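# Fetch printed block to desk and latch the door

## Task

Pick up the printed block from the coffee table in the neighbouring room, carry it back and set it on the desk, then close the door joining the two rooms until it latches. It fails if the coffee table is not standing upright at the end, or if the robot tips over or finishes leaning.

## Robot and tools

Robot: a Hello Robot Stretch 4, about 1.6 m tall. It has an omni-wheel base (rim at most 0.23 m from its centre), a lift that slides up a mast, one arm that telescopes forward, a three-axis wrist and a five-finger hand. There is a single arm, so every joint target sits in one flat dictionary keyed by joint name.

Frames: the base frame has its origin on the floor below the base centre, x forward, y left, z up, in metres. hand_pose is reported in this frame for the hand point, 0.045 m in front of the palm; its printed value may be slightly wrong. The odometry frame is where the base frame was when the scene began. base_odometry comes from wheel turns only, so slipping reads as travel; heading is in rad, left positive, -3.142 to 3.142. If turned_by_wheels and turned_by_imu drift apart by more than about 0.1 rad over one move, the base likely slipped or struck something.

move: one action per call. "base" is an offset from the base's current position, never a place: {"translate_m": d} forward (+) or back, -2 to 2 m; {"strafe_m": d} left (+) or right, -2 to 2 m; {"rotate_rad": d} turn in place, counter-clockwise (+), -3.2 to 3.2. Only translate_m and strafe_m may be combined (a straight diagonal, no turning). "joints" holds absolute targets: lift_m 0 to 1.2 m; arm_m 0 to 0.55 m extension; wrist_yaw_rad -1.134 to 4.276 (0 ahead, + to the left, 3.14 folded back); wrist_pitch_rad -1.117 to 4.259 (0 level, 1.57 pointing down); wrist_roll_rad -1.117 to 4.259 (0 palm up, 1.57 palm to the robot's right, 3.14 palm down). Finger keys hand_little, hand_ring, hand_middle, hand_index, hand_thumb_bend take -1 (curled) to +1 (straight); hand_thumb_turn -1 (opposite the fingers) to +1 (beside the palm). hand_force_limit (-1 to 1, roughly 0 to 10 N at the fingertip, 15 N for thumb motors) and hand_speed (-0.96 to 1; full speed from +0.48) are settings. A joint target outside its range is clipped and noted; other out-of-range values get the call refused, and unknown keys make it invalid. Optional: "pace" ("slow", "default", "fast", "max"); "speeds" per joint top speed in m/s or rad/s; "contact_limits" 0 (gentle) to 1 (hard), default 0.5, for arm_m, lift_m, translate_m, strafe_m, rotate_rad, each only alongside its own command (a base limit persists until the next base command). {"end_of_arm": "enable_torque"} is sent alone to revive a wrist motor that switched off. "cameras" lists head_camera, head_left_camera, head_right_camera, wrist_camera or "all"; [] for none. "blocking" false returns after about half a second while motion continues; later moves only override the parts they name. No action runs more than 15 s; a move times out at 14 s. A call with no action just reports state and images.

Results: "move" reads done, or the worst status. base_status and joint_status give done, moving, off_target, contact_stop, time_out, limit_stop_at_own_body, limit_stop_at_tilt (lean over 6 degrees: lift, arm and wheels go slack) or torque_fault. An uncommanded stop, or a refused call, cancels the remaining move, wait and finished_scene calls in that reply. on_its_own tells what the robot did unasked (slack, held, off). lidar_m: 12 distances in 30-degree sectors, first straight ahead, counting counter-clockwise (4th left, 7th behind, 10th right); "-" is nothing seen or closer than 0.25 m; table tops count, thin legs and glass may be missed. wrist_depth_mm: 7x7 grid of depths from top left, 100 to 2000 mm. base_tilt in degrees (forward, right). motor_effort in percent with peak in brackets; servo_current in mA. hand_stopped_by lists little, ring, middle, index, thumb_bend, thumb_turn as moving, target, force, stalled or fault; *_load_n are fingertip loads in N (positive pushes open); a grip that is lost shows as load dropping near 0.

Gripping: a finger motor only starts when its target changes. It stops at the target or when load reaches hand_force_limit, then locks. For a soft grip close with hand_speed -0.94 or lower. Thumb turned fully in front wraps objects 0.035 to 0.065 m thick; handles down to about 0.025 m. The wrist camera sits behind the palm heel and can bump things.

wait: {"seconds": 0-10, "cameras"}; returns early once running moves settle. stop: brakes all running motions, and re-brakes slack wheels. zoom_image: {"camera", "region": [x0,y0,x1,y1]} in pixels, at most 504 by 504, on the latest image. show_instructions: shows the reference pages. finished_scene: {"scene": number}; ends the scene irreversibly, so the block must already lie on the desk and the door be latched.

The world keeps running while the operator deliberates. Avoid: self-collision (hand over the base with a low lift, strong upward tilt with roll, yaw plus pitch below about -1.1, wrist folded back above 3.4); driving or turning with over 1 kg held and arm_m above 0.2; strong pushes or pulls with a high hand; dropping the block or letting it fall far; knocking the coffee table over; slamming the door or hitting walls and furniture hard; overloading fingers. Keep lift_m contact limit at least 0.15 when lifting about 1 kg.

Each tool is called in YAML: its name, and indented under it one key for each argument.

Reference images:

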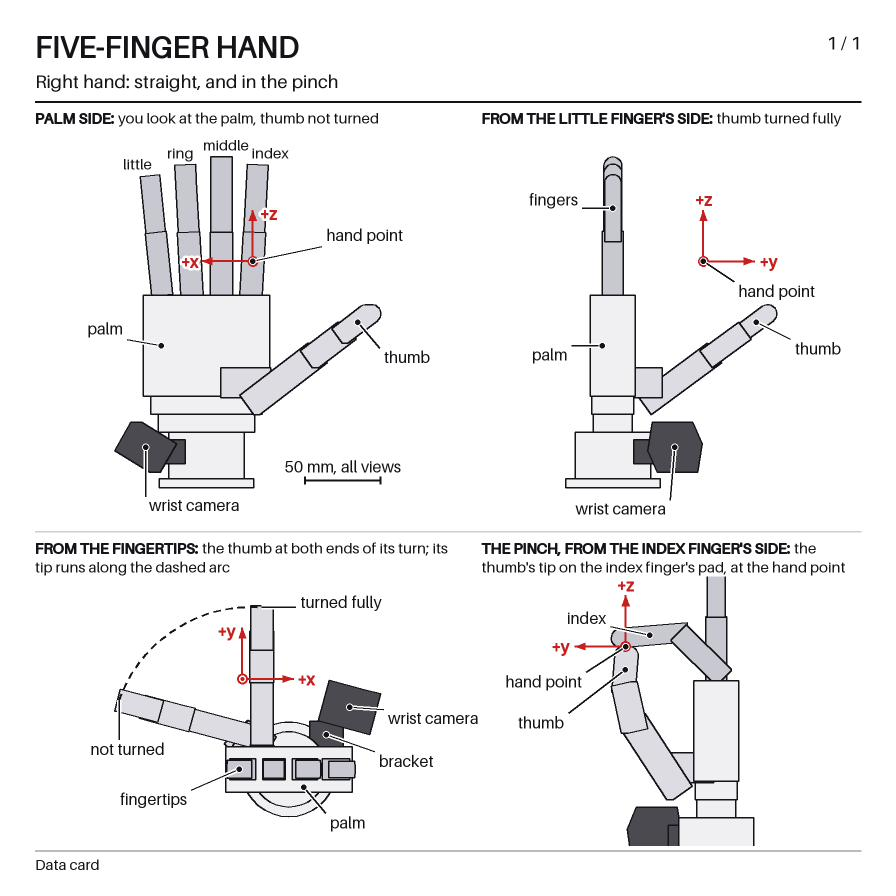

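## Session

move:

Scene clock: 0.00 s.
base_odometry: x=+0.000 y=+0.000 heading=+0.000
turned_by_wheels: +0.000
turned_by_imu: +0.000
base_tilt: forward=+1.1 right=-1.0
lidar_m: 1.11 2.04 2.85 0.87 0.73 0.74 0.86 0.85 0.86 0.98 0.97 0.97
base_status: not commanded
joint_positions: lift_m=+0.276 arm_m=+0.000 wrist_yaw_rad=+3.220 wrist_pitch_rad=+0.004 wrist_roll_rad=+0.000 hand_little=+1.000 hand_ring=+1.000 hand_middle=+1.000 hand_index=+1.000 hand_thumb_turn=+1.000 hand_thumb_bend=+1.000 hand_force_limit=+0.000 hand_speed=-0.800
joint_status: not commanded
measured_speeds: all 0
hand_stopped_by: target,target,target,target,target,target
little_load_n: 0.0
ring_load_n: 0.0
middle_load_n: 0.0
index_load_n: 0.0
thumb_bend_load_n: 0.0
thumb_turn_load_n: 0.0
motor_effort: lift_m=+20 arm_m=-4 wheel_0=-1 wheel_1=-1 wheel_2=-1
servo_current: wrist_yaw_rad=39 wrist_pitch_rad=39 wrist_roll_rad=39
hand_pose: x=-0.0593 y=+0.1006 z=+0.5139 quat_wxyz=(-0.518, -0.520, +0.481, +0.479) (m; base frame)
wrist_depth_mm: - 133 - - - - - / - 122 173 - - - - / - 134 179 - - 1138 - / 136 136 249 - - 1138 - / - - - - - - - / - - 128 126 - - - / - - - - - - 991
pictures: head_camera, head_left_camera, head_right_camera, wrist_camera
Images, in order (width x height): head_camera 420x560, head_left_camera 420x672, head_right_camera 420x672, wrist_camera 616x392.

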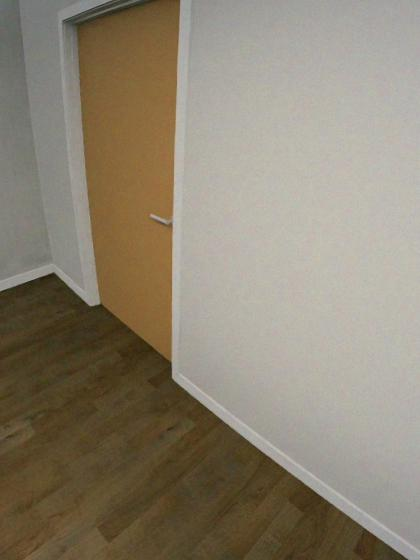

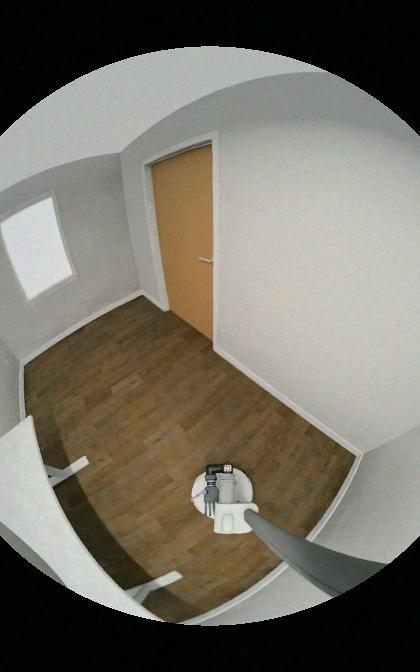

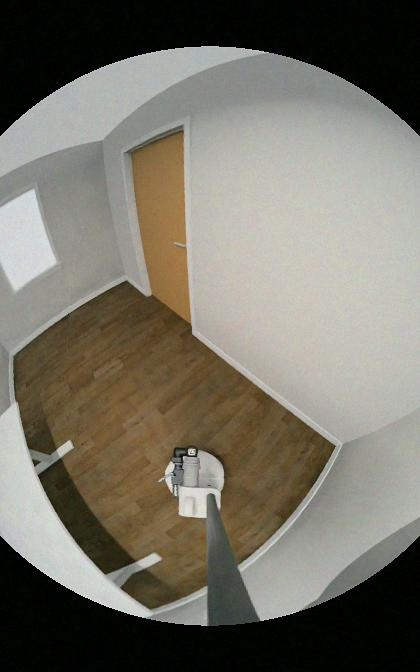

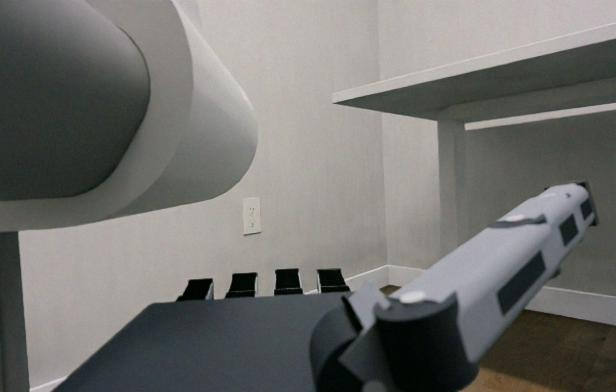

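move:
  base: {"rotate_rad": -0.785}
  joints: {"lift_m": 0.9, "wrist_yaw_rad": 1.5}

move:
  base: {"strafe_m": 1.2}
  joints: {"wrist_yaw_rad": 0, "wrist_roll_rad": 3.14}
  cameras: ["head_camera", "head_left_camera", "wrist_camera"]

Scene clock: 24.23 s.
move: done
base_odometry: x=+0.000 y=+0.000 heading=-0.785
turned_by_wheels: -0.785
turned_by_imu: -0.784
base_tilt: forward=+0.8 right=-1.1
lidar_m: 0.96 1.00 1.37 2.85 1.15 0.78 0.74 0.75 0.90 0.85 0.88 1.02
base_status: done
joint_positions: lift_m=+0.900 arm_m=+0.000 wrist_yaw_rad=+1.503 wrist_pitch_rad=+0.004 wrist_roll_rad=+0.000 hand_little=+1.000 hand_ring=+1.000 hand_middle=+1.000 hand_index=+1.000 hand_thumb_turn=+1.000 hand_thumb_bend=+1.000 hand_force_limit=+0.000 hand_speed=-0.800
joint_status: all done
measured_speeds: all 0
hand_stopped_by: target,target,target,target,target,target
little_load_n: 0.0
ring_load_n: 0.0
middle_load_n: 0.0
index_load_n: 0.0
thumb_bend_load_n: 0.0
thumb_turn_load_n: 0.0
motor_effort: lift_m=+22(30) arm_m=-4(4) wheel_0=+0(6) wheel_1=+0(7) wheel_2=+0(6)
servo_current: wrist_yaw_rad=39(137) wrist_pitch_rad=39(72) wrist_roll_rad=39(52)
hand_pose: x=+0.3038 y=+0.2132 z=+1.1374 quat_wxyz=(+0.024, +0.024, +0.708, +0.705) (m; base frame)
wrist_depth_mm: - - - - - - - / - - - - - - - / - - - - - - - / - - - - - - - / - - - - - - - / - - 140 126 - - - / - - - - - - -
pictures: none

Scene clock: 29.57 s.
move: done
base_odometry: x=+0.848 y=+0.849 heading=-0.785
turned_by_wheels: +0.000
turned_by_imu: -0.003
base_tilt: forward=+1.1 right=-1.0
lidar_m: 0.95 1.05 1.33 1.67 1.74 1.64 0.81 0.79 1.11 2.04 1.38 1.00
base_status: done
joint_positions: lift_m=+0.900 arm_m=+0.000 wrist_yaw_rad=+0.003 wrist_pitch_rad=+0.004 wrist_roll_rad=+3.137 hand_little=+1.000 hand_ring=+1.000 hand_middle=+1.000 hand_index=+1.000 hand_thumb_turn=+1.000 hand_thumb_bend=+1.000 hand_force_limit=+0.000 hand_speed=-0.800
joint_status: all done
measured_speeds: all 0
hand_stopped_by: target,target,target,target,target,target
little_load_n: 0.0
ring_load_n: 0.0
middle_load_n: 0.0
index_load_n: 0.0
thumb_bend_load_n: 0.0
thumb_turn_load_n: -0.5
motor_effort: lift_m=+22(23) arm_m=-4(4) wheel_0=+0(9) wheel_1=-1(12) wheel_2=+1(2)
servo_current: wrist_yaw_rad=39(117) wrist_pitch_rad=52(65) wrist_roll_rad=33(137)
hand_pose: x=+0.3923 y=-0.0561 z=+1.0169 quat_wxyz=(-0.499, +0.503, -0.499, +0.499) (m; base frame)
wrist_depth_mm: - - - - - - - / - - - - - - - / - - - 715 - - - / - - - 732 - - - / - - - - - - - / - - 128 126 - - - / - - - - - - -
pictures: head_camera, head_left_camera, wrist_camera
Images, in order (width x height): head_camera 420x560, head_left_camera 420x672, wrist_camera 616x392.

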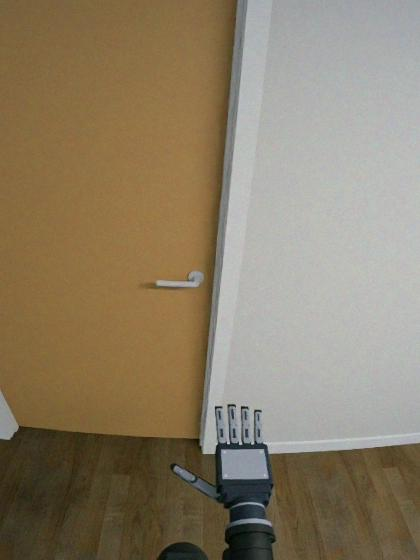

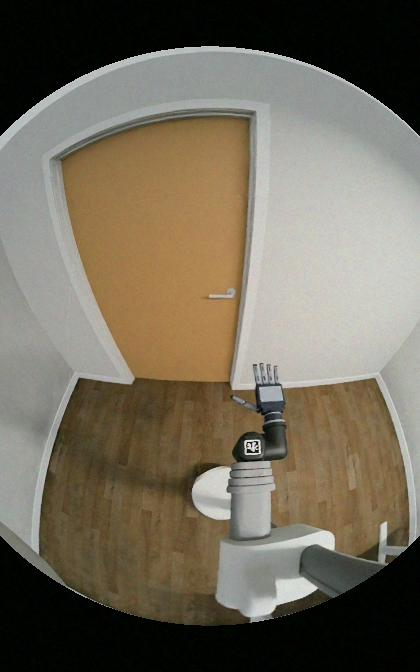

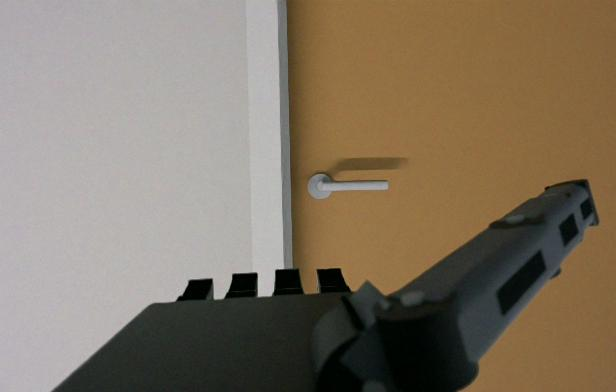

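move:
  base: {"strafe_m": 0.14, "translate_m": 0.2}
  joints: {"arm_m": 0.33}
  cameras: ["wrist_camera"]

Scene clock: 51.67 s.
move: done
base_odometry: x=+1.089 y=+0.807 heading=-0.785
turned_by_wheels: +0.000
turned_by_imu: -0.001
base_tilt: forward=+1.0 right=-1.0
lidar_m: 0.77 0.85 1.08 1.55 1.58 1.86 1.34 1.03 1.35 2.17 1.10 0.77
base_status: done
joint_positions: lift_m=+0.900 arm_m=+0.330 wrist_yaw_rad=+0.003 wrist_pitch_rad=+0.004 wrist_roll_rad=+3.137 hand_little=+1.000 hand_ring=+1.000 hand_middle=+1.000 hand_index=+1.000 hand_thumb_turn=+1.000 hand_thumb_bend=+1.000 hand_force_limit=+0.000 hand_speed=-0.800
joint_status: all done
measured_speeds: all 0
hand_stopped_by: target,target,target,target,target,target
little_load_n: 0.0
ring_load_n: 0.0
middle_load_n: 0.0
index_load_n: 0.0
thumb_bend_load_n: 0.0
thumb_turn_load_n: -0.5
motor_effort: lift_m=+22(23) arm_m=+5(15) wheel_0=-1(4) wheel_1=-1(12) wheel_2=+0(8)
servo_current: wrist_yaw_rad=33(46) wrist_pitch_rad=39(65) wrist_roll_rad=20(46)
hand_pose: x=+0.7221 y=-0.0562 z=+1.0169 quat_wxyz=(-0.499, +0.503, -0.499, +0.499) (m; base frame)
wrist_depth_mm: 220 266 268 272 274 278 281 / 219 266 268 272 274 278 281 / 217 265 268 271 274 278 281 / 216 266 262 272 276 277 - / 213 266 268 272 276 - - / 213 266 128 126 - - - / 212 - - - - - 282
pictures: wrist_camera
Images, in order (width x height): wrist_camera 616x392.

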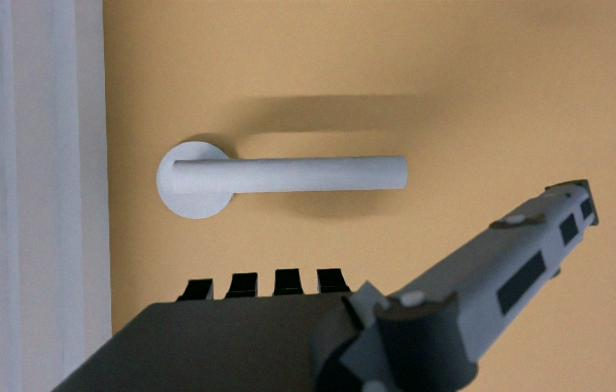

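move:
  base: {"rotate_rad": 0.02}
  joints: {"arm_m": 0.34, "wrist_roll_rad": 2.75}

move:
  base: {"strafe_m": 0.006}
  joints: {"lift_m": 0.83}
  pace: "slow"
  contact_limits: {"lift_m": 0.4}
  cameras: ["wrist_camera"]

Scene clock: 64.07 s.
move: done
base_odometry: x=+1.089 y=+0.806 heading=-0.765
turned_by_wheels: +0.020
turned_by_imu: +0.019
base_tilt: forward=+1.0 right=-0.8
lidar_m: 0.77 0.86 1.08 1.55 1.59 1.85 1.23 1.03 1.38 2.18 1.06 0.76
base_status: done
joint_positions: lift_m=+0.900 arm_m=+0.340 wrist_yaw_rad=+0.003 wrist_pitch_rad=+0.004 wrist_roll_rad=+2.753 hand_little=+1.000 hand_ring=+1.000 hand_middle=+1.000 hand_index=+1.000 hand_thumb_turn=+1.000 hand_thumb_bend=+1.000 hand_force_limit=+0.000 hand_speed=-0.800
joint_status: all done
measured_speeds: all 0
hand_stopped_by: target,target,target,target,target,target
little_load_n: 0.0
ring_load_n: 0.0
middle_load_n: 0.0
index_load_n: 0.0
thumb_bend_load_n: 0.0
thumb_turn_load_n: -0.5
motor_effort: lift_m=+22(22) arm_m=+5(10) wheel_0=-2(4) wheel_1=+1(11) wheel_2=-1(5)
servo_current: wrist_yaw_rad=33(46) wrist_pitch_rad=59(59) wrist_roll_rad=52(85)
hand_pose: x=+0.7322 y=-0.0812 z=+1.0098 quat_wxyz=(-0.394, +0.589, -0.394, +0.586) (m; base frame)
wrist_depth_mm: 186 229 256 260 264 270 273 / 196 253 256 262 265 270 273 / 205 252 202 260 265 270 274 / 214 252 256 203 264 270 - / 220 253 256 260 265 - - / 242 252 128 126 - - - / 248 - - - - - 276
pictures: none

Scene clock: 65.53 s.
move: done
base_odometry: x=+1.093 y=+0.811 heading=-0.765
turned_by_wheels: +0.000
turned_by_imu: +0.000
base_tilt: forward=+1.0 right=-1.0
lidar_m: 0.80 0.85 1.08 1.53 1.59 1.85 1.24 1.03 1.39 2.18 1.08 0.78
base_status: done
joint_positions: lift_m=+0.830 arm_m=+0.340 wrist_yaw_rad=+0.003 wrist_pitch_rad=+0.001 wrist_roll_rad=+2.753 hand_little=+1.000 hand_ring=+1.000 hand_middle=+1.000 hand_index=+1.000 hand_thumb_turn=+1.000 hand_thumb_bend=+1.000 hand_force_limit=+0.000 hand_speed=-0.800
joint_status: all done
measured_speeds: all 0
hand_stopped_by: target,target,target,target,target,target
little_load_n: 0.0
ring_load_n: -0.5
middle_load_n: 0.0
index_load_n: 0.5
thumb_bend_load_n: 0.0
thumb_turn_load_n: 0.0
motor_effort: lift_m=+14(21) arm_m=+5(6) wheel_0=-1(6) wheel_1=+1(3) wheel_2=+0(2)
servo_current: wrist_yaw_rad=39(46) wrist_pitch_rad=46(65) wrist_roll_rad=20(52)
contact_limits: lift_m 0.4
hand_pose: x=+0.7323 y=-0.0812 z=+0.9410 quat_wxyz=(-0.395, +0.588, -0.393, +0.586) (m; base frame)
wrist_depth_mm: 195 243 250 253 256 260 265 / 204 249 252 255 258 263 265 / 213 251 254 257 260 264 267 / 213 251 254 258 263 266 - / 232 252 200 204 263 - - / 251 255 128 126 - - - / 253 - - - - - 276
pictures: wrist_camera
Images, in order (width x height): wrist_camera 616x392.

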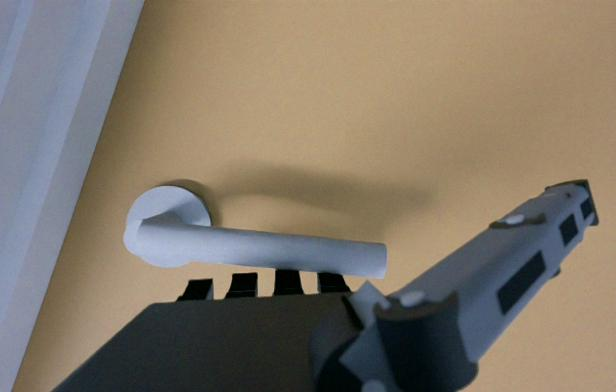

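move:
  joints: {"lift_m": 0.775}
  pace: "slow"
  contact_limits: {"lift_m": 0.4}

move:
  joints: {"arm_m": 0.46}
  pace: "slow"
  contact_limits: {"arm_m": 0.1}
  cameras: ["wrist_camera", "head_camera"]

Scene clock: 75.97 s.
move: done
base_odometry: x=+1.093 y=+0.811 heading=-0.765
turned_by_wheels: +0.001
turned_by_imu: +0.000
base_tilt: forward=+1.0 right=-1.0
lidar_m: 0.80 0.86 1.10 1.54 1.59 1.85 1.23 1.01 1.39 2.18 1.09 0.76
base_status: not commanded
joint_positions: lift_m=+0.776 arm_m=+0.340 wrist_yaw_rad=+0.003 wrist_pitch_rad=-0.015 wrist_roll_rad=+2.749 hand_little=+1.000 hand_ring=+1.000 hand_middle=+1.000 hand_index=+1.000 hand_thumb_turn=+1.000 hand_thumb_bend=+1.000 hand_force_limit=+0.000 hand_speed=-0.800
joint_status: all done
measured_speeds: all 0
hand_stopped_by: target,target,target,target,target,target
little_load_n: 3.0
ring_load_n: 0.0
middle_load_n: 0.0
index_load_n: -0.5
thumb_bend_load_n: 0.0
thumb_turn_load_n: 0.0
motor_effort: lift_m=+9(17) arm_m=+5(5) wheel_0=+4(4) wheel_1=+1(1) wheel_2=+2(2)
servo_current: wrist_yaw_rad=39(46) wrist_pitch_rad=65(98) wrist_roll_rad=13(59)
contact_limits: lift_m 0.4
hand_pose: x=+0.7334 y=-0.0814 z=+0.8900 quat_wxyz=(-0.397, +0.584, -0.389, +0.592) (m; base frame)
wrist_depth_mm: 196 237 241 243 247 250 252 / 205 242 245 248 250 254 256 / 210 246 249 252 255 257 259 / 222 250 252 255 258 262 - / 249 245 198 202 264 - - / 254 250 128 126 - - - / 258 - - - - - 281
pictures: none

Scene clock: 78.43 s.
move: done
base_odometry: x=+1.093 y=+0.811 heading=-0.764
turned_by_wheels: +0.000
turned_by_imu: +0.000
base_tilt: forward=+0.9 right=-0.9
lidar_m: 0.85 0.91 1.06 1.54 1.60 1.84 1.24 1.03 1.37 2.19 1.07 0.78
base_status: not commanded
joint_positions: lift_m=+0.776 arm_m=+0.460 wrist_yaw_rad=+0.003 wrist_pitch_rad=-0.015 wrist_roll_rad=+2.749 hand_little=+1.000 hand_ring=+1.000 hand_middle=+1.000 hand_index=+1.000 hand_thumb_turn=+1.000 hand_thumb_bend=+1.000 hand_force_limit=+0.000 hand_speed=-0.800
joint_status: all done
measured_speeds: all 0
hand_stopped_by: target,target,target,target,target,target
little_load_n: 2.5
ring_load_n: 0.0
middle_load_n: 0.0
index_load_n: 0.0
thumb_bend_load_n: 0.0
thumb_turn_load_n: -0.5
motor_effort: lift_m=+10(10) arm_m=+5(12) wheel_0=+5(6) wheel_1=+2(3) wheel_2=+3(3)
servo_current: wrist_yaw_rad=33(46) wrist_pitch_rad=98(98) wrist_roll_rad=26(65)
contact_limits: arm_m 0.1; lift_m 0.4
hand_pose: x=+0.8534 y=-0.0814 z=+0.8898 quat_wxyz=(-0.397, +0.584, -0.389, +0.592) (m; base frame)
wrist_depth_mm: - 250 246 243 239 236 233 / - 251 247 245 241 238 236 / - 253 249 246 243 240 237 / - 255 252 249 245 242 - / 262 249 193 192 246 - - / 263 196 139 126 - - - / 265 - - - - - 244
pictures: head_camera, wrist_camera
Images, in order (width x height): head_camera 420x560, wrist_camera 616x392.

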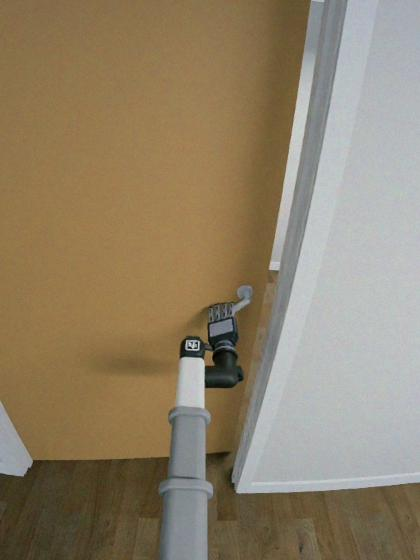

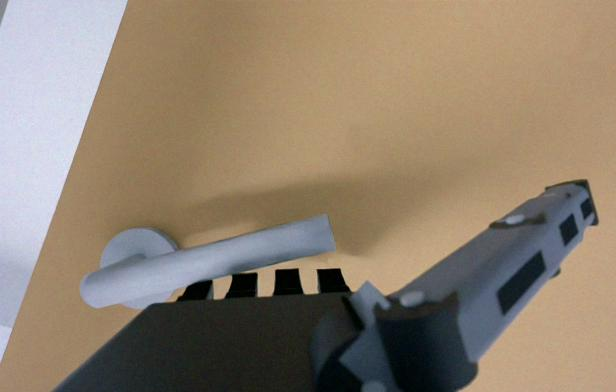

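move:
  joints: {"lift_m": 0.9}
  pace: "slow"
  contact_limits: {"lift_m": 0.4}

move:
  joints: {"lift_m": 1.0, "wrist_roll_rad": 3.14, "arm_m": 0.42, "hand_speed": 0.3, "hand_little": -1, "hand_ring": -1, "hand_middle": -1, "hand_index": -1}
  base: {"strafe_m": 0.115}

move:
  base: {"translate_m": 0.44}
  pace: "slow"

move:
  joints: {"wrist_yaw_rad": 0.7}
  speeds: {"wrist_yaw_rad": 0.8}

move:
  base: {"translate_m": 0.2}
  pace: "slow"
  cameras: ["head_camera", "head_left_camera"]

Scene clock: 93.23 s.
move: done
base_odometry: x=+1.093 y=+0.811 heading=-0.765
turned_by_wheels: -0.001
turned_by_imu: -0.002
base_tilt: forward=+1.1 right=-0.8
lidar_m: 0.84 0.93 1.10 1.52 1.58 1.85 1.21 1.04 1.37 2.18 1.08 0.77
base_status: not commanded
joint_positions: lift_m=+0.900 arm_m=+0.460 wrist_yaw_rad=+0.003 wrist_pitch_rad=+0.001 wrist_roll_rad=+2.749 hand_little=+1.000 hand_ring=+1.000 hand_middle=+1.000 hand_index=+1.000 hand_thumb_turn=+1.000 hand_thumb_bend=+1.000 hand_force_limit=+0.000 hand_speed=-0.800
joint_status: all done
measured_speeds: all 0
hand_stopped_by: target,target,target,target,target,target
little_load_n: 0.0
ring_load_n: 0.0
middle_load_n: 0.0
index_load_n: 0.0
thumb_bend_load_n: 0.0
thumb_turn_load_n: 0.0
motor_effort: lift_m=+23(27) arm_m=+5(5) wheel_0=+1(7) wheel_1=+0(3) wheel_2=+0(5)
servo_current: wrist_yaw_rad=46(46) wrist_pitch_rad=52(85) wrist_roll_rad=33(59)
contact_limits: arm_m 0.1; lift_m 0.4
hand_pose: x=+0.8523 y=-0.0814 z=+1.0103 quat_wxyz=(-0.393, +0.589, -0.393, +0.587) (m; base frame)
wrist_depth_mm: 176 - 265 263 258 256 253 / - 267 264 260 257 255 252 / - 266 202 259 256 254 250 / - 264 259 201 254 252 - / - 263 260 256 254 - - / - 262 128 126 - - - / 264 - - - - - 245
pictures: none

Scene clock: 94.77 s.
move: done
base_odometry: x=+1.172 y=+0.894 heading=-0.765
turned_by_wheels: +0.000
turned_by_imu: -0.001
base_tilt: forward=+0.8 right=-1.0
lidar_m: 0.87 0.90 1.07 1.43 1.44 1.84 1.75 1.06 1.36 2.30 1.07 0.82
base_status: done
joint_positions: lift_m=+1.000 arm_m=+0.420 wrist_yaw_rad=+0.003 wrist_pitch_rad=+0.001 wrist_roll_rad=+3.137 hand_little=-1.000 hand_ring=-1.000 hand_middle=-1.000 hand_index=-1.000 hand_thumb_turn=+1.000 hand_thumb_bend=+1.000 hand_force_limit=+0.000 hand_speed=+0.300
joint_status: all done
measured_speeds: all 0
hand_stopped_by: target,target,target,target,target,target
little_load_n: 0.0
ring_load_n: 0.0
middle_load_n: 0.0
index_load_n: 0.0
thumb_bend_load_n: 0.0
thumb_turn_load_n: -0.5
motor_effort: lift_m=+22(30) arm_m=-6(8) wheel_0=+0(8) wheel_1=-1(10) wheel_2=+0(2)
servo_current: wrist_yaw_rad=39(46) wrist_pitch_rad=39(65) wrist_roll_rad=46(117)
hand_pose: x=+0.8125 y=-0.0563 z=+1.1174 quat_wxyz=(-0.499, +0.502, -0.499, +0.500) (m; base frame)
wrist_depth_mm: 234 285 282 278 273 270 266 / 290 287 282 278 274 271 267 / 291 286 282 278 274 271 266 / 291 287 282 116 274 271 - / 293 287 145 147 274 - - / 291 290 128 125 - - - / 294 - - - - - 267
pictures: none

Scene clock: 100.47 s.
move: done
base_odometry: x=+1.490 y=+0.589 heading=-0.765
turned_by_wheels: +0.000
turned_by_imu: +0.007
base_tilt: forward=+1.0 right=-0.8
lidar_m: 0.80 0.71 0.69 1.27 1.51 2.03 1.73 1.47 2.04 1.24 0.45 0.48
base_status: done
joint_positions: lift_m=+1.000 arm_m=+0.420 wrist_yaw_rad=+0.000 wrist_pitch_rad=+0.003 wrist_roll_rad=+3.139 hand_little=-1.000 hand_ring=-1.000 hand_middle=-1.000 hand_index=-1.000 hand_thumb_turn=+1.000 hand_thumb_bend=+1.000 hand_force_limit=+0.000 hand_speed=+0.300
joint_status: not commanded
measured_speeds: all 0
hand_stopped_by: target,target,target,target,target,target
little_load_n: 0.0
ring_load_n: 0.0
middle_load_n: 0.0
index_load_n: 0.0
thumb_bend_load_n: 0.0
thumb_turn_load_n: -0.5
motor_effort: lift_m=+21(22) arm_m=+5(6) wheel_0=+0(8) wheel_1=+1(8) wheel_2=-1(11)
servo_current: wrist_yaw_rad=39(46) wrist_pitch_rad=46(72) wrist_roll_rad=26(65)
hand_pose: x=+0.8121 y=-0.0568 z=+1.1172 quat_wxyz=(-0.499, +0.501, -0.500, +0.500) (m; base frame)
wrist_depth_mm: - - 364 263 273 245 226 / - - 362 324 279 246 227 / - - 375 325 279 246 227 / - - 120 116 271 247 - / - - 144 147 276 - - / - - 128 125 - - - / - - - - - - 222
pictures: none

Scene clock: 101.83 s.
move: done
base_odometry: x=+1.490 y=+0.589 heading=-0.765
turned_by_wheels: +0.000
turned_by_imu: +0.000
base_tilt: forward=+1.0 right=-1.0
lidar_m: 0.85 0.72 0.73 1.28 1.50 2.03 1.74 1.48 2.05 1.24 0.46 0.49
base_status: not commanded
joint_positions: lift_m=+1.000 arm_m=+0.420 wrist_yaw_rad=+0.697 wrist_pitch_rad=+0.003 wrist_roll_rad=+3.139 hand_little=-1.000 hand_ring=-1.000 hand_middle=-1.000 hand_index=-1.000 hand_thumb_turn=+1.000 hand_thumb_bend=+1.000 hand_force_limit=+0.000 hand_speed=+0.300
joint_status: all done
measured_speeds: all 0
hand_stopped_by: target,target,target,target,target,target
little_load_n: 0.5
ring_load_n: 0.0
middle_load_n: 0.0
index_load_n: 0.0
thumb_bend_load_n: 0.0
thumb_turn_load_n: 0.0
motor_effort: lift_m=+21(21) arm_m=+5(5) wheel_0=-1(1) wheel_1=+0(1) wheel_2=+0(2)
servo_current: wrist_yaw_rad=39(78) wrist_pitch_rad=46(65) wrist_roll_rad=26(59)
hand_pose: x=+0.7969 y=+0.0984 z=+1.1172 quat_wxyz=(-0.639, +0.642, -0.299, +0.300) (m; base frame)
wrist_depth_mm: 271 268 267 266 264 263 262 / 270 270 267 266 265 264 262 / 271 270 268 266 265 264 263 / 271 270 267 116 265 264 - / 271 271 145 147 266 - - / 272 270 128 125 - - - / 272 - - - - - 264
pictures: none

Scene clock: 105.10 s.
move: done
base_odometry: x=+1.634 y=+0.451 heading=-0.765
turned_by_wheels: +0.000
turned_by_imu: -0.001
base_tilt: forward=+1.0 right=-1.0
lidar_m: 0.73 0.60 0.59 0.67 1.50 2.06 1.74 1.67 2.34 0.44 0.36 2.44
base_status: done
joint_positions: lift_m=+1.000 arm_m=+0.420 wrist_yaw_rad=+0.697 wrist_pitch_rad=+0.003 wrist_roll_rad=+3.139 hand_little=-1.000 hand_ring=-1.000 hand_middle=-1.000 hand_index=-1.000 hand_thumb_turn=+1.000 hand_thumb_bend=+1.000 hand_force_limit=+0.000 hand_speed=+0.300
joint_status: not commanded
measured_speeds: all 0
hand_stopped_by: target,target,target,target,target,target
little_load_n: 0.0
ring_load_n: 0.0
middle_load_n: 0.0
index_load_n: 0.0
thumb_bend_load_n: 0.5
thumb_turn_load_n: -0.5
motor_effort: lift_m=+21(21) arm_m=+5(5) wheel_0=+2(5) wheel_1=+1(7) wheel_2=-2(6)
servo_current: wrist_yaw_rad=39(46) wrist_pitch_rad=46(72) wrist_roll_rad=13(59)
hand_pose: x=+0.7969 y=+0.0984 z=+1.1172 quat_wxyz=(-0.639, +0.642, -0.299, +0.300) (m; base frame)
wrist_depth_mm: 187 184 180 177 174 171 168 / 189 185 181 178 175 172 169 / 189 185 182 177 175 172 169 / 189 185 181 116 174 172 - / 189 185 145 147 175 - - / 189 186 128 125 - - - / 190 - - - - - 170
pictures: head_camera, head_left_camera
Images, in order (width x height): head_camera 420x560, head_left_camera 420x672.

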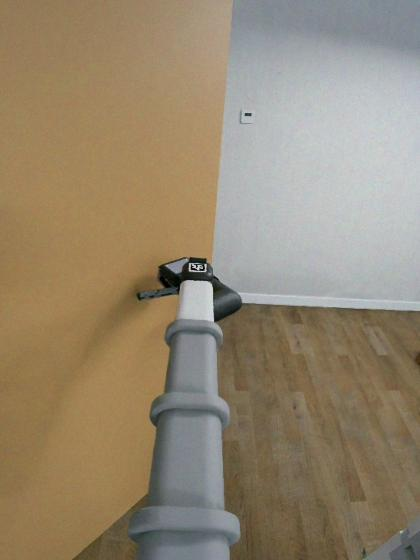

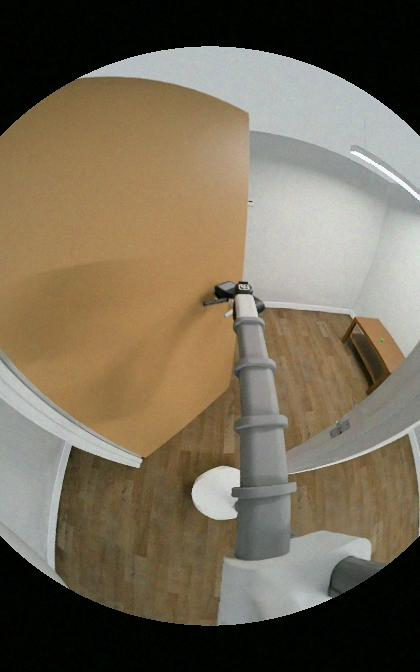

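move:
  base: {"translate_m": 0.3}
  joints: {"wrist_yaw_rad": 1.5}
  speeds: {"wrist_yaw_rad": 0.6}
  pace: "slow"
  cameras: ["head_left_camera"]

move:
  base: {"translate_m": 0.4}
  joints: {"arm_m": 0.0}

move:
  base: {"rotate_rad": -1.57}
  joints: {"lift_m": 0.8, "wrist_yaw_rad": 0, "hand_little": 1, "hand_ring": 1, "hand_middle": 1, "hand_index": 1}
  cameras: ["head_camera", "head_left_camera", "wrist_camera"]

Scene clock: 117.27 s.
move: done
base_odometry: x=+1.850 y=+0.243 heading=-0.765
turned_by_wheels: +0.000
turned_by_imu: -0.002
base_tilt: forward=+1.1 right=-0.9
lidar_m: 2.05 0.72 0.58 0.59 0.70 2.03 2.01 1.98 0.35 0.34 1.76 2.13
base_status: done
joint_positions: lift_m=+1.000 arm_m=+0.420 wrist_yaw_rad=+1.497 wrist_pitch_rad=+0.003 wrist_roll_rad=+3.139 hand_little=-1.000 hand_ring=-1.000 hand_middle=-1.000 hand_index=-1.000 hand_thumb_turn=+1.000 hand_thumb_bend=+1.000 hand_force_limit=+0.000 hand_speed=+0.300
joint_status: all done
measured_speeds: all 0
hand_stopped_by: target,target,target,target,target,target
little_load_n: 0.0
ring_load_n: 0.0
middle_load_n: 0.0
index_load_n: 0.0
thumb_bend_load_n: 0.0
thumb_turn_load_n: -0.5
motor_effort: lift_m=+21(21) arm_m=+5(5) wheel_0=+0(10) wheel_1=+1(8) wheel_2=-1(16)
servo_current: wrist_yaw_rad=39(241) wrist_pitch_rad=46(72) wrist_roll_rad=26(65)
hand_pose: x=+0.6638 y=+0.2165 z=+1.1172 quat_wxyz=(-0.706, +0.708, -0.025, +0.027) (m; base frame)
wrist_depth_mm: 397 404 421 - - - - / 399 397 415 - - - - / 394 404 418 - - - - / 399 404 415 111 - - - / 399 404 145 147 - - - / 399 404 128 125 - - - / - - - - - - -
pictures: head_left_camera
Images, in order (width x height): head_left_camera 420x672.

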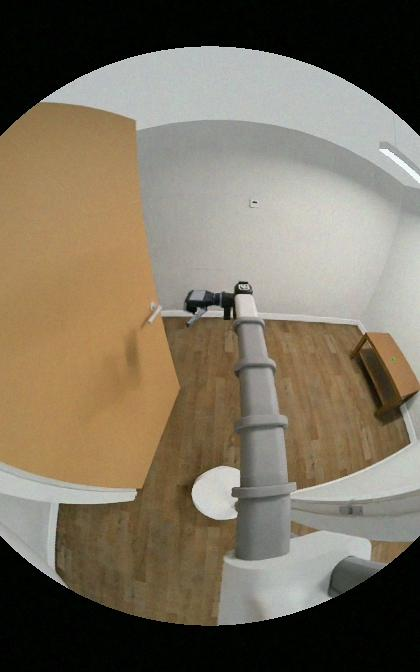

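Scene clock: 120.07 s.
move: done
base_odometry: x=+2.139 y=-0.034 heading=-0.765
turned_by_wheels: +0.000
turned_by_imu: -0.001
base_tilt: forward=+1.0 right=-1.0
lidar_m: 1.65 1.73 0.63 0.60 0.64 2.06 3.14 0.55 0.64 1.70 1.77 1.72
base_status: done
joint_positions: lift_m=+1.000 arm_m=+0.000 wrist_yaw_rad=+1.497 wrist_pitch_rad=+0.003 wrist_roll_rad=+3.139 hand_little=-1.000 hand_ring=-1.000 hand_middle=-1.000 hand_index=-1.000 hand_thumb_turn=+1.000 hand_thumb_bend=+1.000 hand_force_limit=+0.000 hand_speed=+0.300
joint_status: all done
measured_speeds: all 0
hand_stopped_by: target,target,target,target,target,target
little_load_n: 0.0
ring_load_n: 0.0
middle_load_n: 0.0
index_load_n: 0.0
thumb_bend_load_n: 0.0
thumb_turn_load_n: -0.5
motor_effort: lift_m=+21(22) arm_m=-6(12) wheel_0=-1(6) wheel_1=+1(8) wheel_2=+2(8)
servo_current: wrist_yaw_rad=33(46) wrist_pitch_rad=52(65) wrist_roll_rad=52(65)
hand_pose: x=+0.2440 y=+0.2165 z=+1.1172 quat_wxyz=(-0.706, +0.708, -0.025, +0.027) (m; base frame)
wrist_depth_mm: - - - - - - - / - - - - - - - / - 569 - - - - - / - 119 - 111 - - - / - 145 145 147 - - - / - 143 128 125 - - - / 1397 - - - - - -
pictures: none

Scene clock: 122.33 s.
move: done
base_odometry: x=+2.139 y=-0.034 heading=-2.335
turned_by_wheels: -1.570
turned_by_imu: -1.566
base_tilt: forward=+0.9 right=-0.9
lidar_m: 1.70 1.78 1.71 1.66 1.74 0.64 0.61 0.63 2.09 2.36 0.56 0.63
base_status: done
joint_positions: lift_m=+0.800 arm_m=+0.000 wrist_yaw_rad=+0.003 wrist_pitch_rad=+0.003 wrist_roll_rad=+3.139 hand_little=+1.000 hand_ring=+1.000 hand_middle=+1.000 hand_index=+1.000 hand_thumb_turn=+1.000 hand_thumb_bend=+1.000 hand_force_limit=+0.000 hand_speed=+0.300
joint_status: all done
measured_speeds: all 0
hand_stopped_by: target,target,target,target,target,target
little_load_n: 0.0
ring_load_n: 0.0
middle_load_n: -0.5
index_load_n: 0.0
thumb_bend_load_n: 0.0
thumb_turn_load_n: 0.0
motor_effort: lift_m=+17(25) arm_m=-5(6) wheel_0=+0(6) wheel_1=+2(8) wheel_2=+0(6)
servo_current: wrist_yaw_rad=33(124) wrist_pitch_rad=46(65) wrist_roll_rad=46(65)
hand_pose: x=+0.3925 y=-0.0560 z=+0.9176 quat_wxyz=(-0.499, +0.502, -0.499, +0.499) (m; base frame)
wrist_depth_mm: - - - 1983 1863 1921 - / - - - - 1661 1756 - / - - - - - - - / - - - - - - - / - - - - - - - / - - 128 126 - - - / - - - - - - -
pictures: head_camera, head_left_camera, wrist_camera
Images, in order (width x height): head_camera 420x560, head_left_camera 420x672, wrist_camera 616x392.

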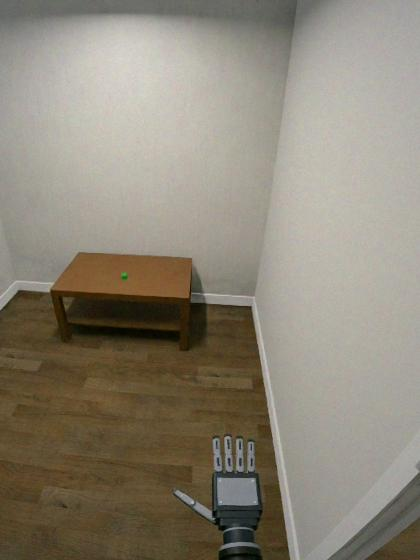

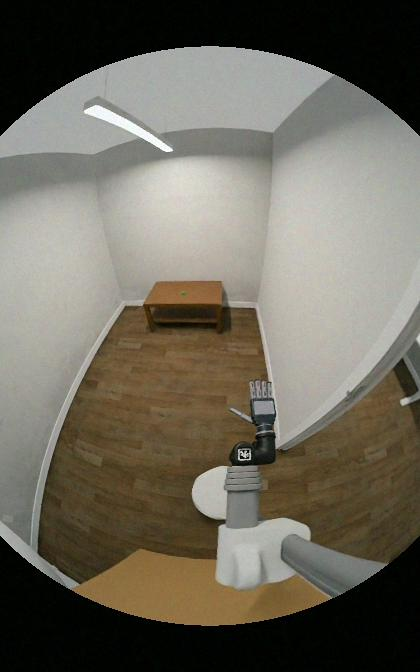

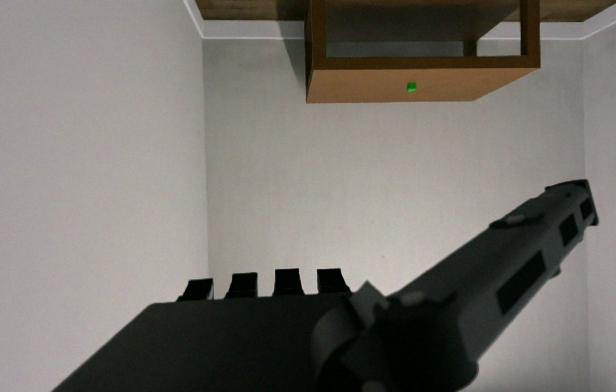

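move:
  base: {"translate_m": 1.0, "strafe_m": 0.4}
  joints: {"lift_m": 0.65, "wrist_pitch_rad": 0.6}
  cameras: ["head_camera", "wrist_camera"]

zoom_image:
  camera: "wrist_camera"
  region: [150, 50, 500, 300]

Scene clock: 140.40 s.
move: done
base_odometry: x=+1.735 y=-1.033 heading=-2.335
turned_by_wheels: +0.000
turned_by_imu: -0.003
base_tilt: forward=+1.0 right=-0.9
lidar_m: 0.71 0.74 1.30 1.24 1.30 1.85 1.61 1.68 0.89 0.85 0.88 0.75
base_status: done
joint_positions: lift_m=+0.650 arm_m=+0.000 wrist_yaw_rad=+0.003 wrist_pitch_rad=+0.601 wrist_roll_rad=+3.139 hand_little=+1.000 hand_ring=+1.000 hand_middle=+1.000 hand_index=+1.000 hand_thumb_turn=+1.000 hand_thumb_bend=+1.000 hand_force_limit=+0.000 hand_speed=+0.300
joint_status: all done
measured_speeds: all 0
hand_stopped_by: target,target,target,target,target,target
little_load_n: 0.0
ring_load_n: 0.0
middle_load_n: 0.0
index_load_n: 0.0
thumb_bend_load_n: 0.0
thumb_turn_load_n: -0.5
motor_effort: lift_m=+17(20) arm_m=-5(6) wheel_0=+0(4) wheel_1=-1(9) wheel_2=+0(9)
servo_current: wrist_yaw_rad=39(52) wrist_pitch_rad=46(65) wrist_roll_rad=33(72)
hand_pose: x=+0.3198 y=-0.0563 z=+0.6535 quat_wxyz=(-0.330, +0.627, -0.624, +0.330) (m; base frame)
wrist_depth_mm: 788 798 809 820 831 842 866 / 891 866 931 946 960 976 931 / 1042 866 866 891 904 917 809 / 1205 640 976 991 1008 1042 1336 / - 647 661 654 707 - - / - - 128 126 - - - / - - - - - - -
pictures: head_camera, wrist_camera
Images, in order (width x height): head_camera 420x560, wrist_camera 616x392.

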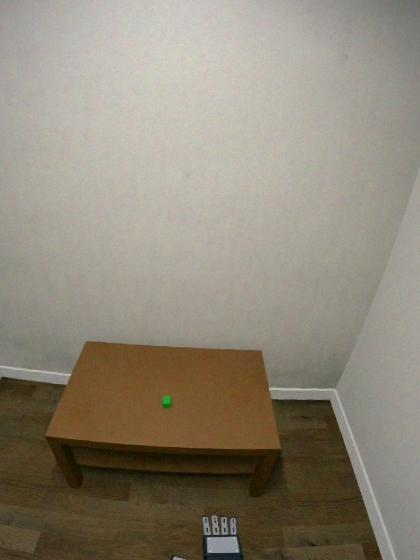

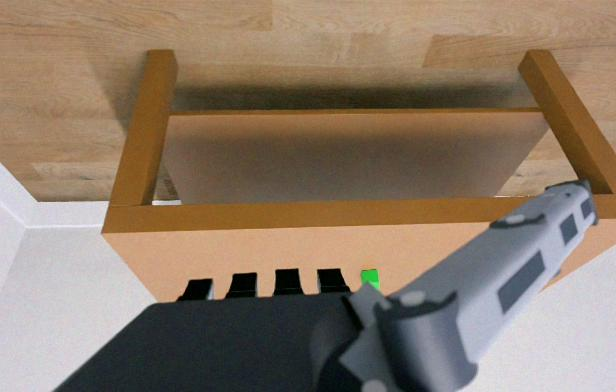

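Scaled by 1.440.

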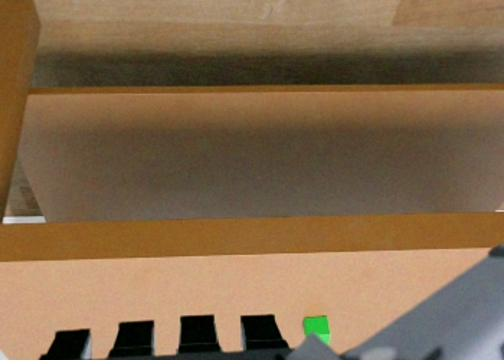

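zoom_image:
  camera: "head_camera"
  region: [120, 370, 210, 430]

Scaled by 5.600 from the camera's 420x560 image, which has a finer 1200x1600 frame.

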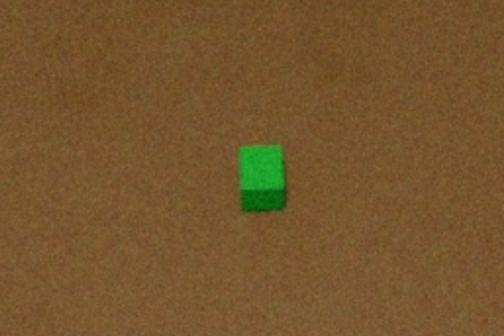

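move:
  base: {"translate_m": 0.2, "strafe_m": 0.12}
  joints: {"lift_m": 0.54, "wrist_pitch_rad": 0.35, "arm_m": 0.2, "hand_thumb_turn": -1, "hand_thumb_bend": 0.3}
  cameras: ["wrist_camera"]

Scene clock: 162.43 s.
move: done
base_odometry: x=+1.684 y=-1.261 heading=-2.335
turned_by_wheels: +0.000
turned_by_imu: -0.001
base_tilt: forward=+0.8 right=-0.8
lidar_m: 0.51 0.55 1.16 1.12 1.16 1.63 1.81 1.89 1.02 0.97 1.01 0.55
base_status: done
joint_positions: lift_m=+0.540 arm_m=+0.200 wrist_yaw_rad=+0.003 wrist_pitch_rad=+0.359 wrist_roll_rad=+3.139 hand_little=+1.000 hand_ring=+1.000 hand_middle=+1.000 hand_index=+1.000 hand_thumb_turn=-1.000 hand_thumb_bend=+0.300 hand_force_limit=+0.000 hand_speed=+0.300
joint_status: all done
measured_speeds: all 0
hand_stopped_by: target,target,target,target,target,target
little_load_n: 0.0
ring_load_n: 0.0
middle_load_n: -0.5
index_load_n: 0.0
thumb_bend_load_n: 0.0
thumb_turn_load_n: 0.0
motor_effort: lift_m=+16(24) arm_m=+5(13) wheel_0=+0(4) wheel_1=+0(11) wheel_2=+2(7)
servo_current: wrist_yaw_rad=39(52) wrist_pitch_rad=46(143) wrist_roll_rad=26(59)
hand_pose: x=+0.5571 y=-0.0563 z=+0.5843 quat_wxyz=(-0.403, +0.583, -0.580, +0.403) (m; base frame)
wrist_depth_mm: 248 251 253 257 260 265 268 / 298 303 307 314 319 325 332 / 377 384 394 357 394 424 433 / 512 535 549 559 544 597 580 / - - - - - - - / - - 128 - - - - / - - - - - - -
pictures: wrist_camera
Images, in order (width x height): wrist_camera 616x392.

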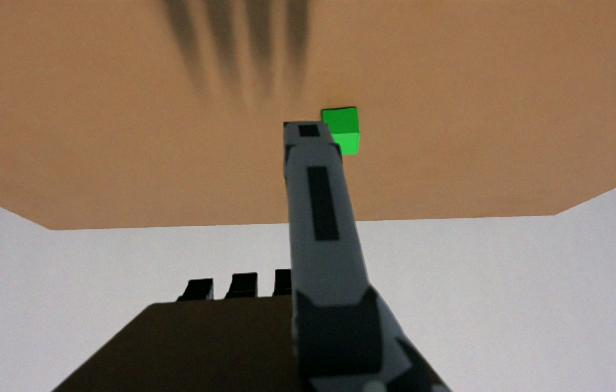

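move:
  base: {"strafe_m": 0.039}
  joints: {"arm_m": 0.35}

move:
  joints: {"lift_m": 0.475}
  cameras: ["wrist_camera"]

Scene clock: 178.90 s.
move: done
base_odometry: x=+1.712 y=-1.288 heading=-2.335
turned_by_wheels: +0.000
turned_by_imu: -0.001
base_tilt: forward=+1.0 right=-1.0
lidar_m: 0.50 0.54 1.11 1.08 1.14 1.61 1.80 1.88 1.05 1.00 1.07 0.52
base_status: done
joint_positions: lift_m=+0.540 arm_m=+0.350 wrist_yaw_rad=+0.003 wrist_pitch_rad=+0.359 wrist_roll_rad=+3.139 hand_little=+1.000 hand_ring=+1.000 hand_middle=+1.000 hand_index=+1.000 hand_thumb_turn=-1.000 hand_thumb_bend=+0.300 hand_force_limit=+0.000 hand_speed=+0.300
joint_status: all done
measured_speeds: all 0
hand_stopped_by: target,target,target,target,target,target
little_load_n: 0.0
ring_load_n: -0.5
middle_load_n: 0.0
index_load_n: 0.0
thumb_bend_load_n: 0.0
thumb_turn_load_n: 0.0
motor_effort: lift_m=+16(17) arm_m=+5(12) wheel_0=+0(7) wheel_1=-1(9) wheel_2=+1(3)
servo_current: wrist_yaw_rad=39(46) wrist_pitch_rad=72(72) wrist_roll_rad=26(59)
hand_pose: x=+0.7071 y=-0.0563 z=+0.5843 quat_wxyz=(-0.403, +0.583, -0.580, +0.403) (m; base frame)
wrist_depth_mm: 246 250 252 239 259 264 267 / 298 301 306 312 319 324 330 / 377 384 392 359 392 418 430 / 477 492 500 - - 544 564 / - - - - - - - / - - 128 - - - - / - - - - - - -
pictures: none

Scene clock: 180.10 s.
move: done
base_odometry: x=+1.712 y=-1.288 heading=-2.335
turned_by_wheels: +0.000
turned_by_imu: +0.000
base_tilt: forward=+1.0 right=-0.9
lidar_m: 0.52 0.54 1.12 1.08 1.13 1.60 1.81 1.89 1.05 1.00 1.06 0.55
base_status: not commanded
joint_positions: lift_m=+0.475 arm_m=+0.350 wrist_yaw_rad=+0.003 wrist_pitch_rad=+0.359 wrist_roll_rad=+3.139 hand_little=+1.000 hand_ring=+1.000 hand_middle=+1.000 hand_index=+1.000 hand_thumb_turn=-1.000 hand_thumb_bend=+0.300 hand_force_limit=+0.000 hand_speed=+0.300
joint_status: all done
measured_speeds: all 0
hand_stopped_by: target,target,target,target,target,target
little_load_n: 0.0
ring_load_n: 0.0
middle_load_n: 0.0
index_load_n: -0.5
thumb_bend_load_n: 0.0
thumb_turn_load_n: 0.0
motor_effort: lift_m=+17(24) arm_m=+5(5) wheel_0=+0(0) wheel_1=-1(1) wheel_2=+1(1)
servo_current: wrist_yaw_rad=39(46) wrist_pitch_rad=59(72) wrist_roll_rad=59(59)
hand_pose: x=+0.7071 y=-0.0563 z=+0.5193 quat_wxyz=(-0.403, +0.583, -0.580, +0.403) (m; base frame)
wrist_depth_mm: 162 164 166 168 170 174 176 / 195 199 202 178 208 213 217 / 246 252 257 183 270 276 282 / 338 347 359 366 357 394 404 / 466 488 473 - - - - / - - 128 - - - - / - - - - - - -
pictures: wrist_camera
Images, in order (width x height): wrist_camera 616x392.

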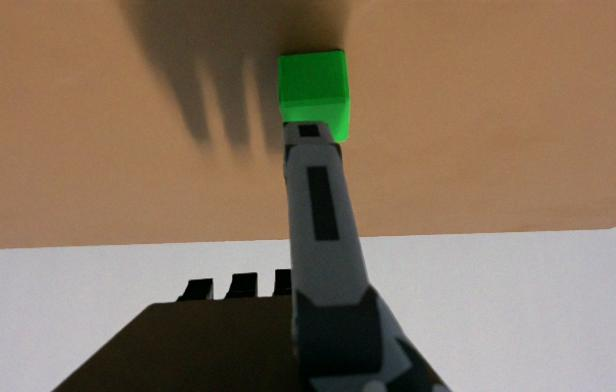

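move:
  joints: {"lift_m": 0.448, "hand_speed": -0.9, "hand_force_limit": -0.5}
  pace: "slow"
  contact_limits: {"lift_m": 0.2}

move:
  joints: {"hand_speed": -0.85, "hand_index": 0.35, "hand_middle": 0.35}

move:
  joints: {"hand_speed": -0.92, "hand_index": 0.1, "hand_middle": 0.1}
  cameras: ["wrist_camera", "head_camera"]

Scene clock: 187.13 s.
move: done
base_odometry: x=+1.712 y=-1.288 heading=-2.335
turned_by_wheels: +0.000
turned_by_imu: -0.001
base_tilt: forward=+1.0 right=-1.0
lidar_m: 0.52 0.53 1.11 1.08 1.14 1.59 1.81 1.87 1.03 1.01 1.06 0.53
base_status: not commanded
joint_positions: lift_m=+0.448 arm_m=+0.350 wrist_yaw_rad=+0.003 wrist_pitch_rad=+0.359 wrist_roll_rad=+3.139 hand_little=+1.000 hand_ring=+1.000 hand_middle=+1.000 hand_index=+1.000 hand_thumb_turn=-1.000 hand_thumb_bend=+0.300 hand_force_limit=-0.500 hand_speed=-0.900
joint_status: all done
measured_speeds: all 0
hand_stopped_by: target,target,target,target,target,target
little_load_n: 0.0
ring_load_n: 0.0
middle_load_n: -0.5
index_load_n: 0.0
thumb_bend_load_n: 0.0
thumb_turn_load_n: 0.0
motor_effort: lift_m=+16(21) arm_m=+5(5) wheel_0=+0(0) wheel_1=+0(1) wheel_2=+1(2)
servo_current: wrist_yaw_rad=39(46) wrist_pitch_rad=65(65) wrist_roll_rad=26(59)
contact_limits: lift_m 0.2
hand_pose: x=+0.7071 y=-0.0563 z=+0.4923 quat_wxyz=(-0.403, +0.583, -0.580, +0.403) (m; base frame)
wrist_depth_mm: 127 128 130 132 134 137 138 / 154 156 158 161 165 167 177 / 195 198 203 168 211 216 223 / 265 273 281 289 281 310 320 / 407 399 410 - - 466 484 / - - 128 - - - - / - - - - - - -
pictures: none

Scene clock: 189.17 s.
move: done
base_odometry: x=+1.712 y=-1.288 heading=-2.335
turned_by_wheels: +0.000
turned_by_imu: +0.000
base_tilt: forward=+1.1 right=-0.8
lidar_m: 0.52 0.55 1.12 1.07 1.12 1.59 1.79 1.89 1.04 1.01 1.07 0.55
base_status: not commanded
joint_positions: lift_m=+0.448 arm_m=+0.350 wrist_yaw_rad=+0.003 wrist_pitch_rad=+0.359 wrist_roll_rad=+3.139 hand_little=+1.000 hand_ring=+1.000 hand_middle=+0.350 hand_index=+0.350 hand_thumb_turn=-1.000 hand_thumb_bend=+0.300 hand_force_limit=-0.500 hand_speed=-0.850
joint_status: all done
measured_speeds: all 0
hand_stopped_by: target,target,target,target,target,target
little_load_n: 0.0
ring_load_n: 0.0
middle_load_n: 0.0
index_load_n: 0.0
thumb_bend_load_n: 0.0
thumb_turn_load_n: 0.0
motor_effort: lift_m=+16(17) arm_m=+5(5) wheel_0=+0(0) wheel_1=-1(1) wheel_2=+1(1)
servo_current: wrist_yaw_rad=26(46) wrist_pitch_rad=72(85) wrist_roll_rad=65(65)
contact_limits: lift_m 0.2
hand_pose: x=+0.7071 y=-0.0563 z=+0.4923 quat_wxyz=(-0.403, +0.583, -0.580, +0.403) (m; base frame)
wrist_depth_mm: 127 128 130 132 134 137 138 / 154 156 158 161 165 167 178 / 195 198 203 167 211 216 223 / 265 273 279 265 281 312 322 / 407 394 407 - - 466 480 / - - 128 - - - - / - - - - - - -
pictures: none

Scene clock: 190.33 s.
move: off_target
base_odometry: x=+1.712 y=-1.288 heading=-2.335
turned_by_wheels: +0.000
turned_by_imu: +0.000
base_tilt: forward=+1.0 right=-1.0
lidar_m: 0.50 0.55 1.13 1.08 1.12 1.59 1.81 1.87 1.06 1.01 1.05 0.54
base_status: not commanded
joint_positions: lift_m=+0.448 arm_m=+0.350 wrist_yaw_rad=+0.003 wrist_pitch_rad=+0.358 wrist_roll_rad=+3.139 hand_little=+1.000 hand_ring=+1.000 hand_middle=+0.224 hand_index=+0.224 hand_thumb_turn=-1.000 hand_thumb_bend=+0.301 hand_force_limit=-0.500 hand_speed=-0.920
joint_status: hand_middle off_target (ended at +0.224, target +0.100); hand_index off_target (ended at +0.224, target +0.100); the others done
measured_speeds: all 0
hand_stopped_by: target,target,force,force,target,target
little_load_n: 0.0
ring_load_n: 0.0
middle_load_n: 4.0
index_load_n: 3.0
thumb_bend_load_n: 4.5
thumb_turn_load_n: -0.5
motor_effort: lift_m=+16(17) arm_m=+5(5) wheel_0=+0(0) wheel_1=-1(1) wheel_2=+1(2)
servo_current: wrist_yaw_rad=39(46) wrist_pitch_rad=65(72) wrist_roll_rad=33(52)
contact_limits: lift_m 0.2
hand_pose: x=+0.7072 y=-0.0563 z=+0.4924 quat_wxyz=(-0.403, +0.583, -0.579, +0.403) (m; base frame)
wrist_depth_mm: 128 129 131 133 135 138 138 / 154 157 159 162 165 167 178 / 195 200 204 160 212 218 224 / 267 276 281 - 282 312 324 / 413 399 410 - - 466 484 / - - 128 - - - - / - - - - - - -
pictures: head_camera, wrist_camera
Images, in order (width x height): head_camera 420x560, wrist_camera 616x392.

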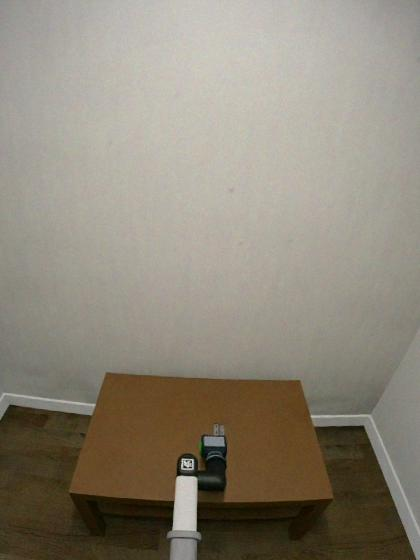

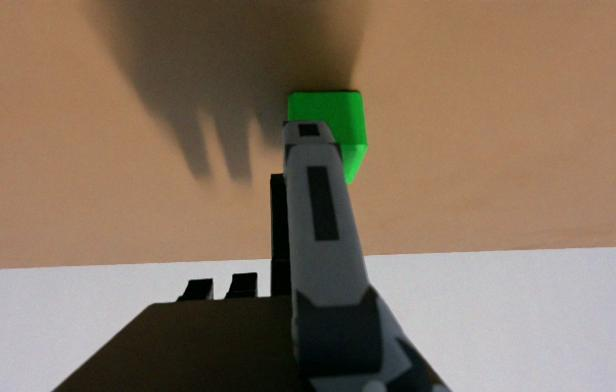

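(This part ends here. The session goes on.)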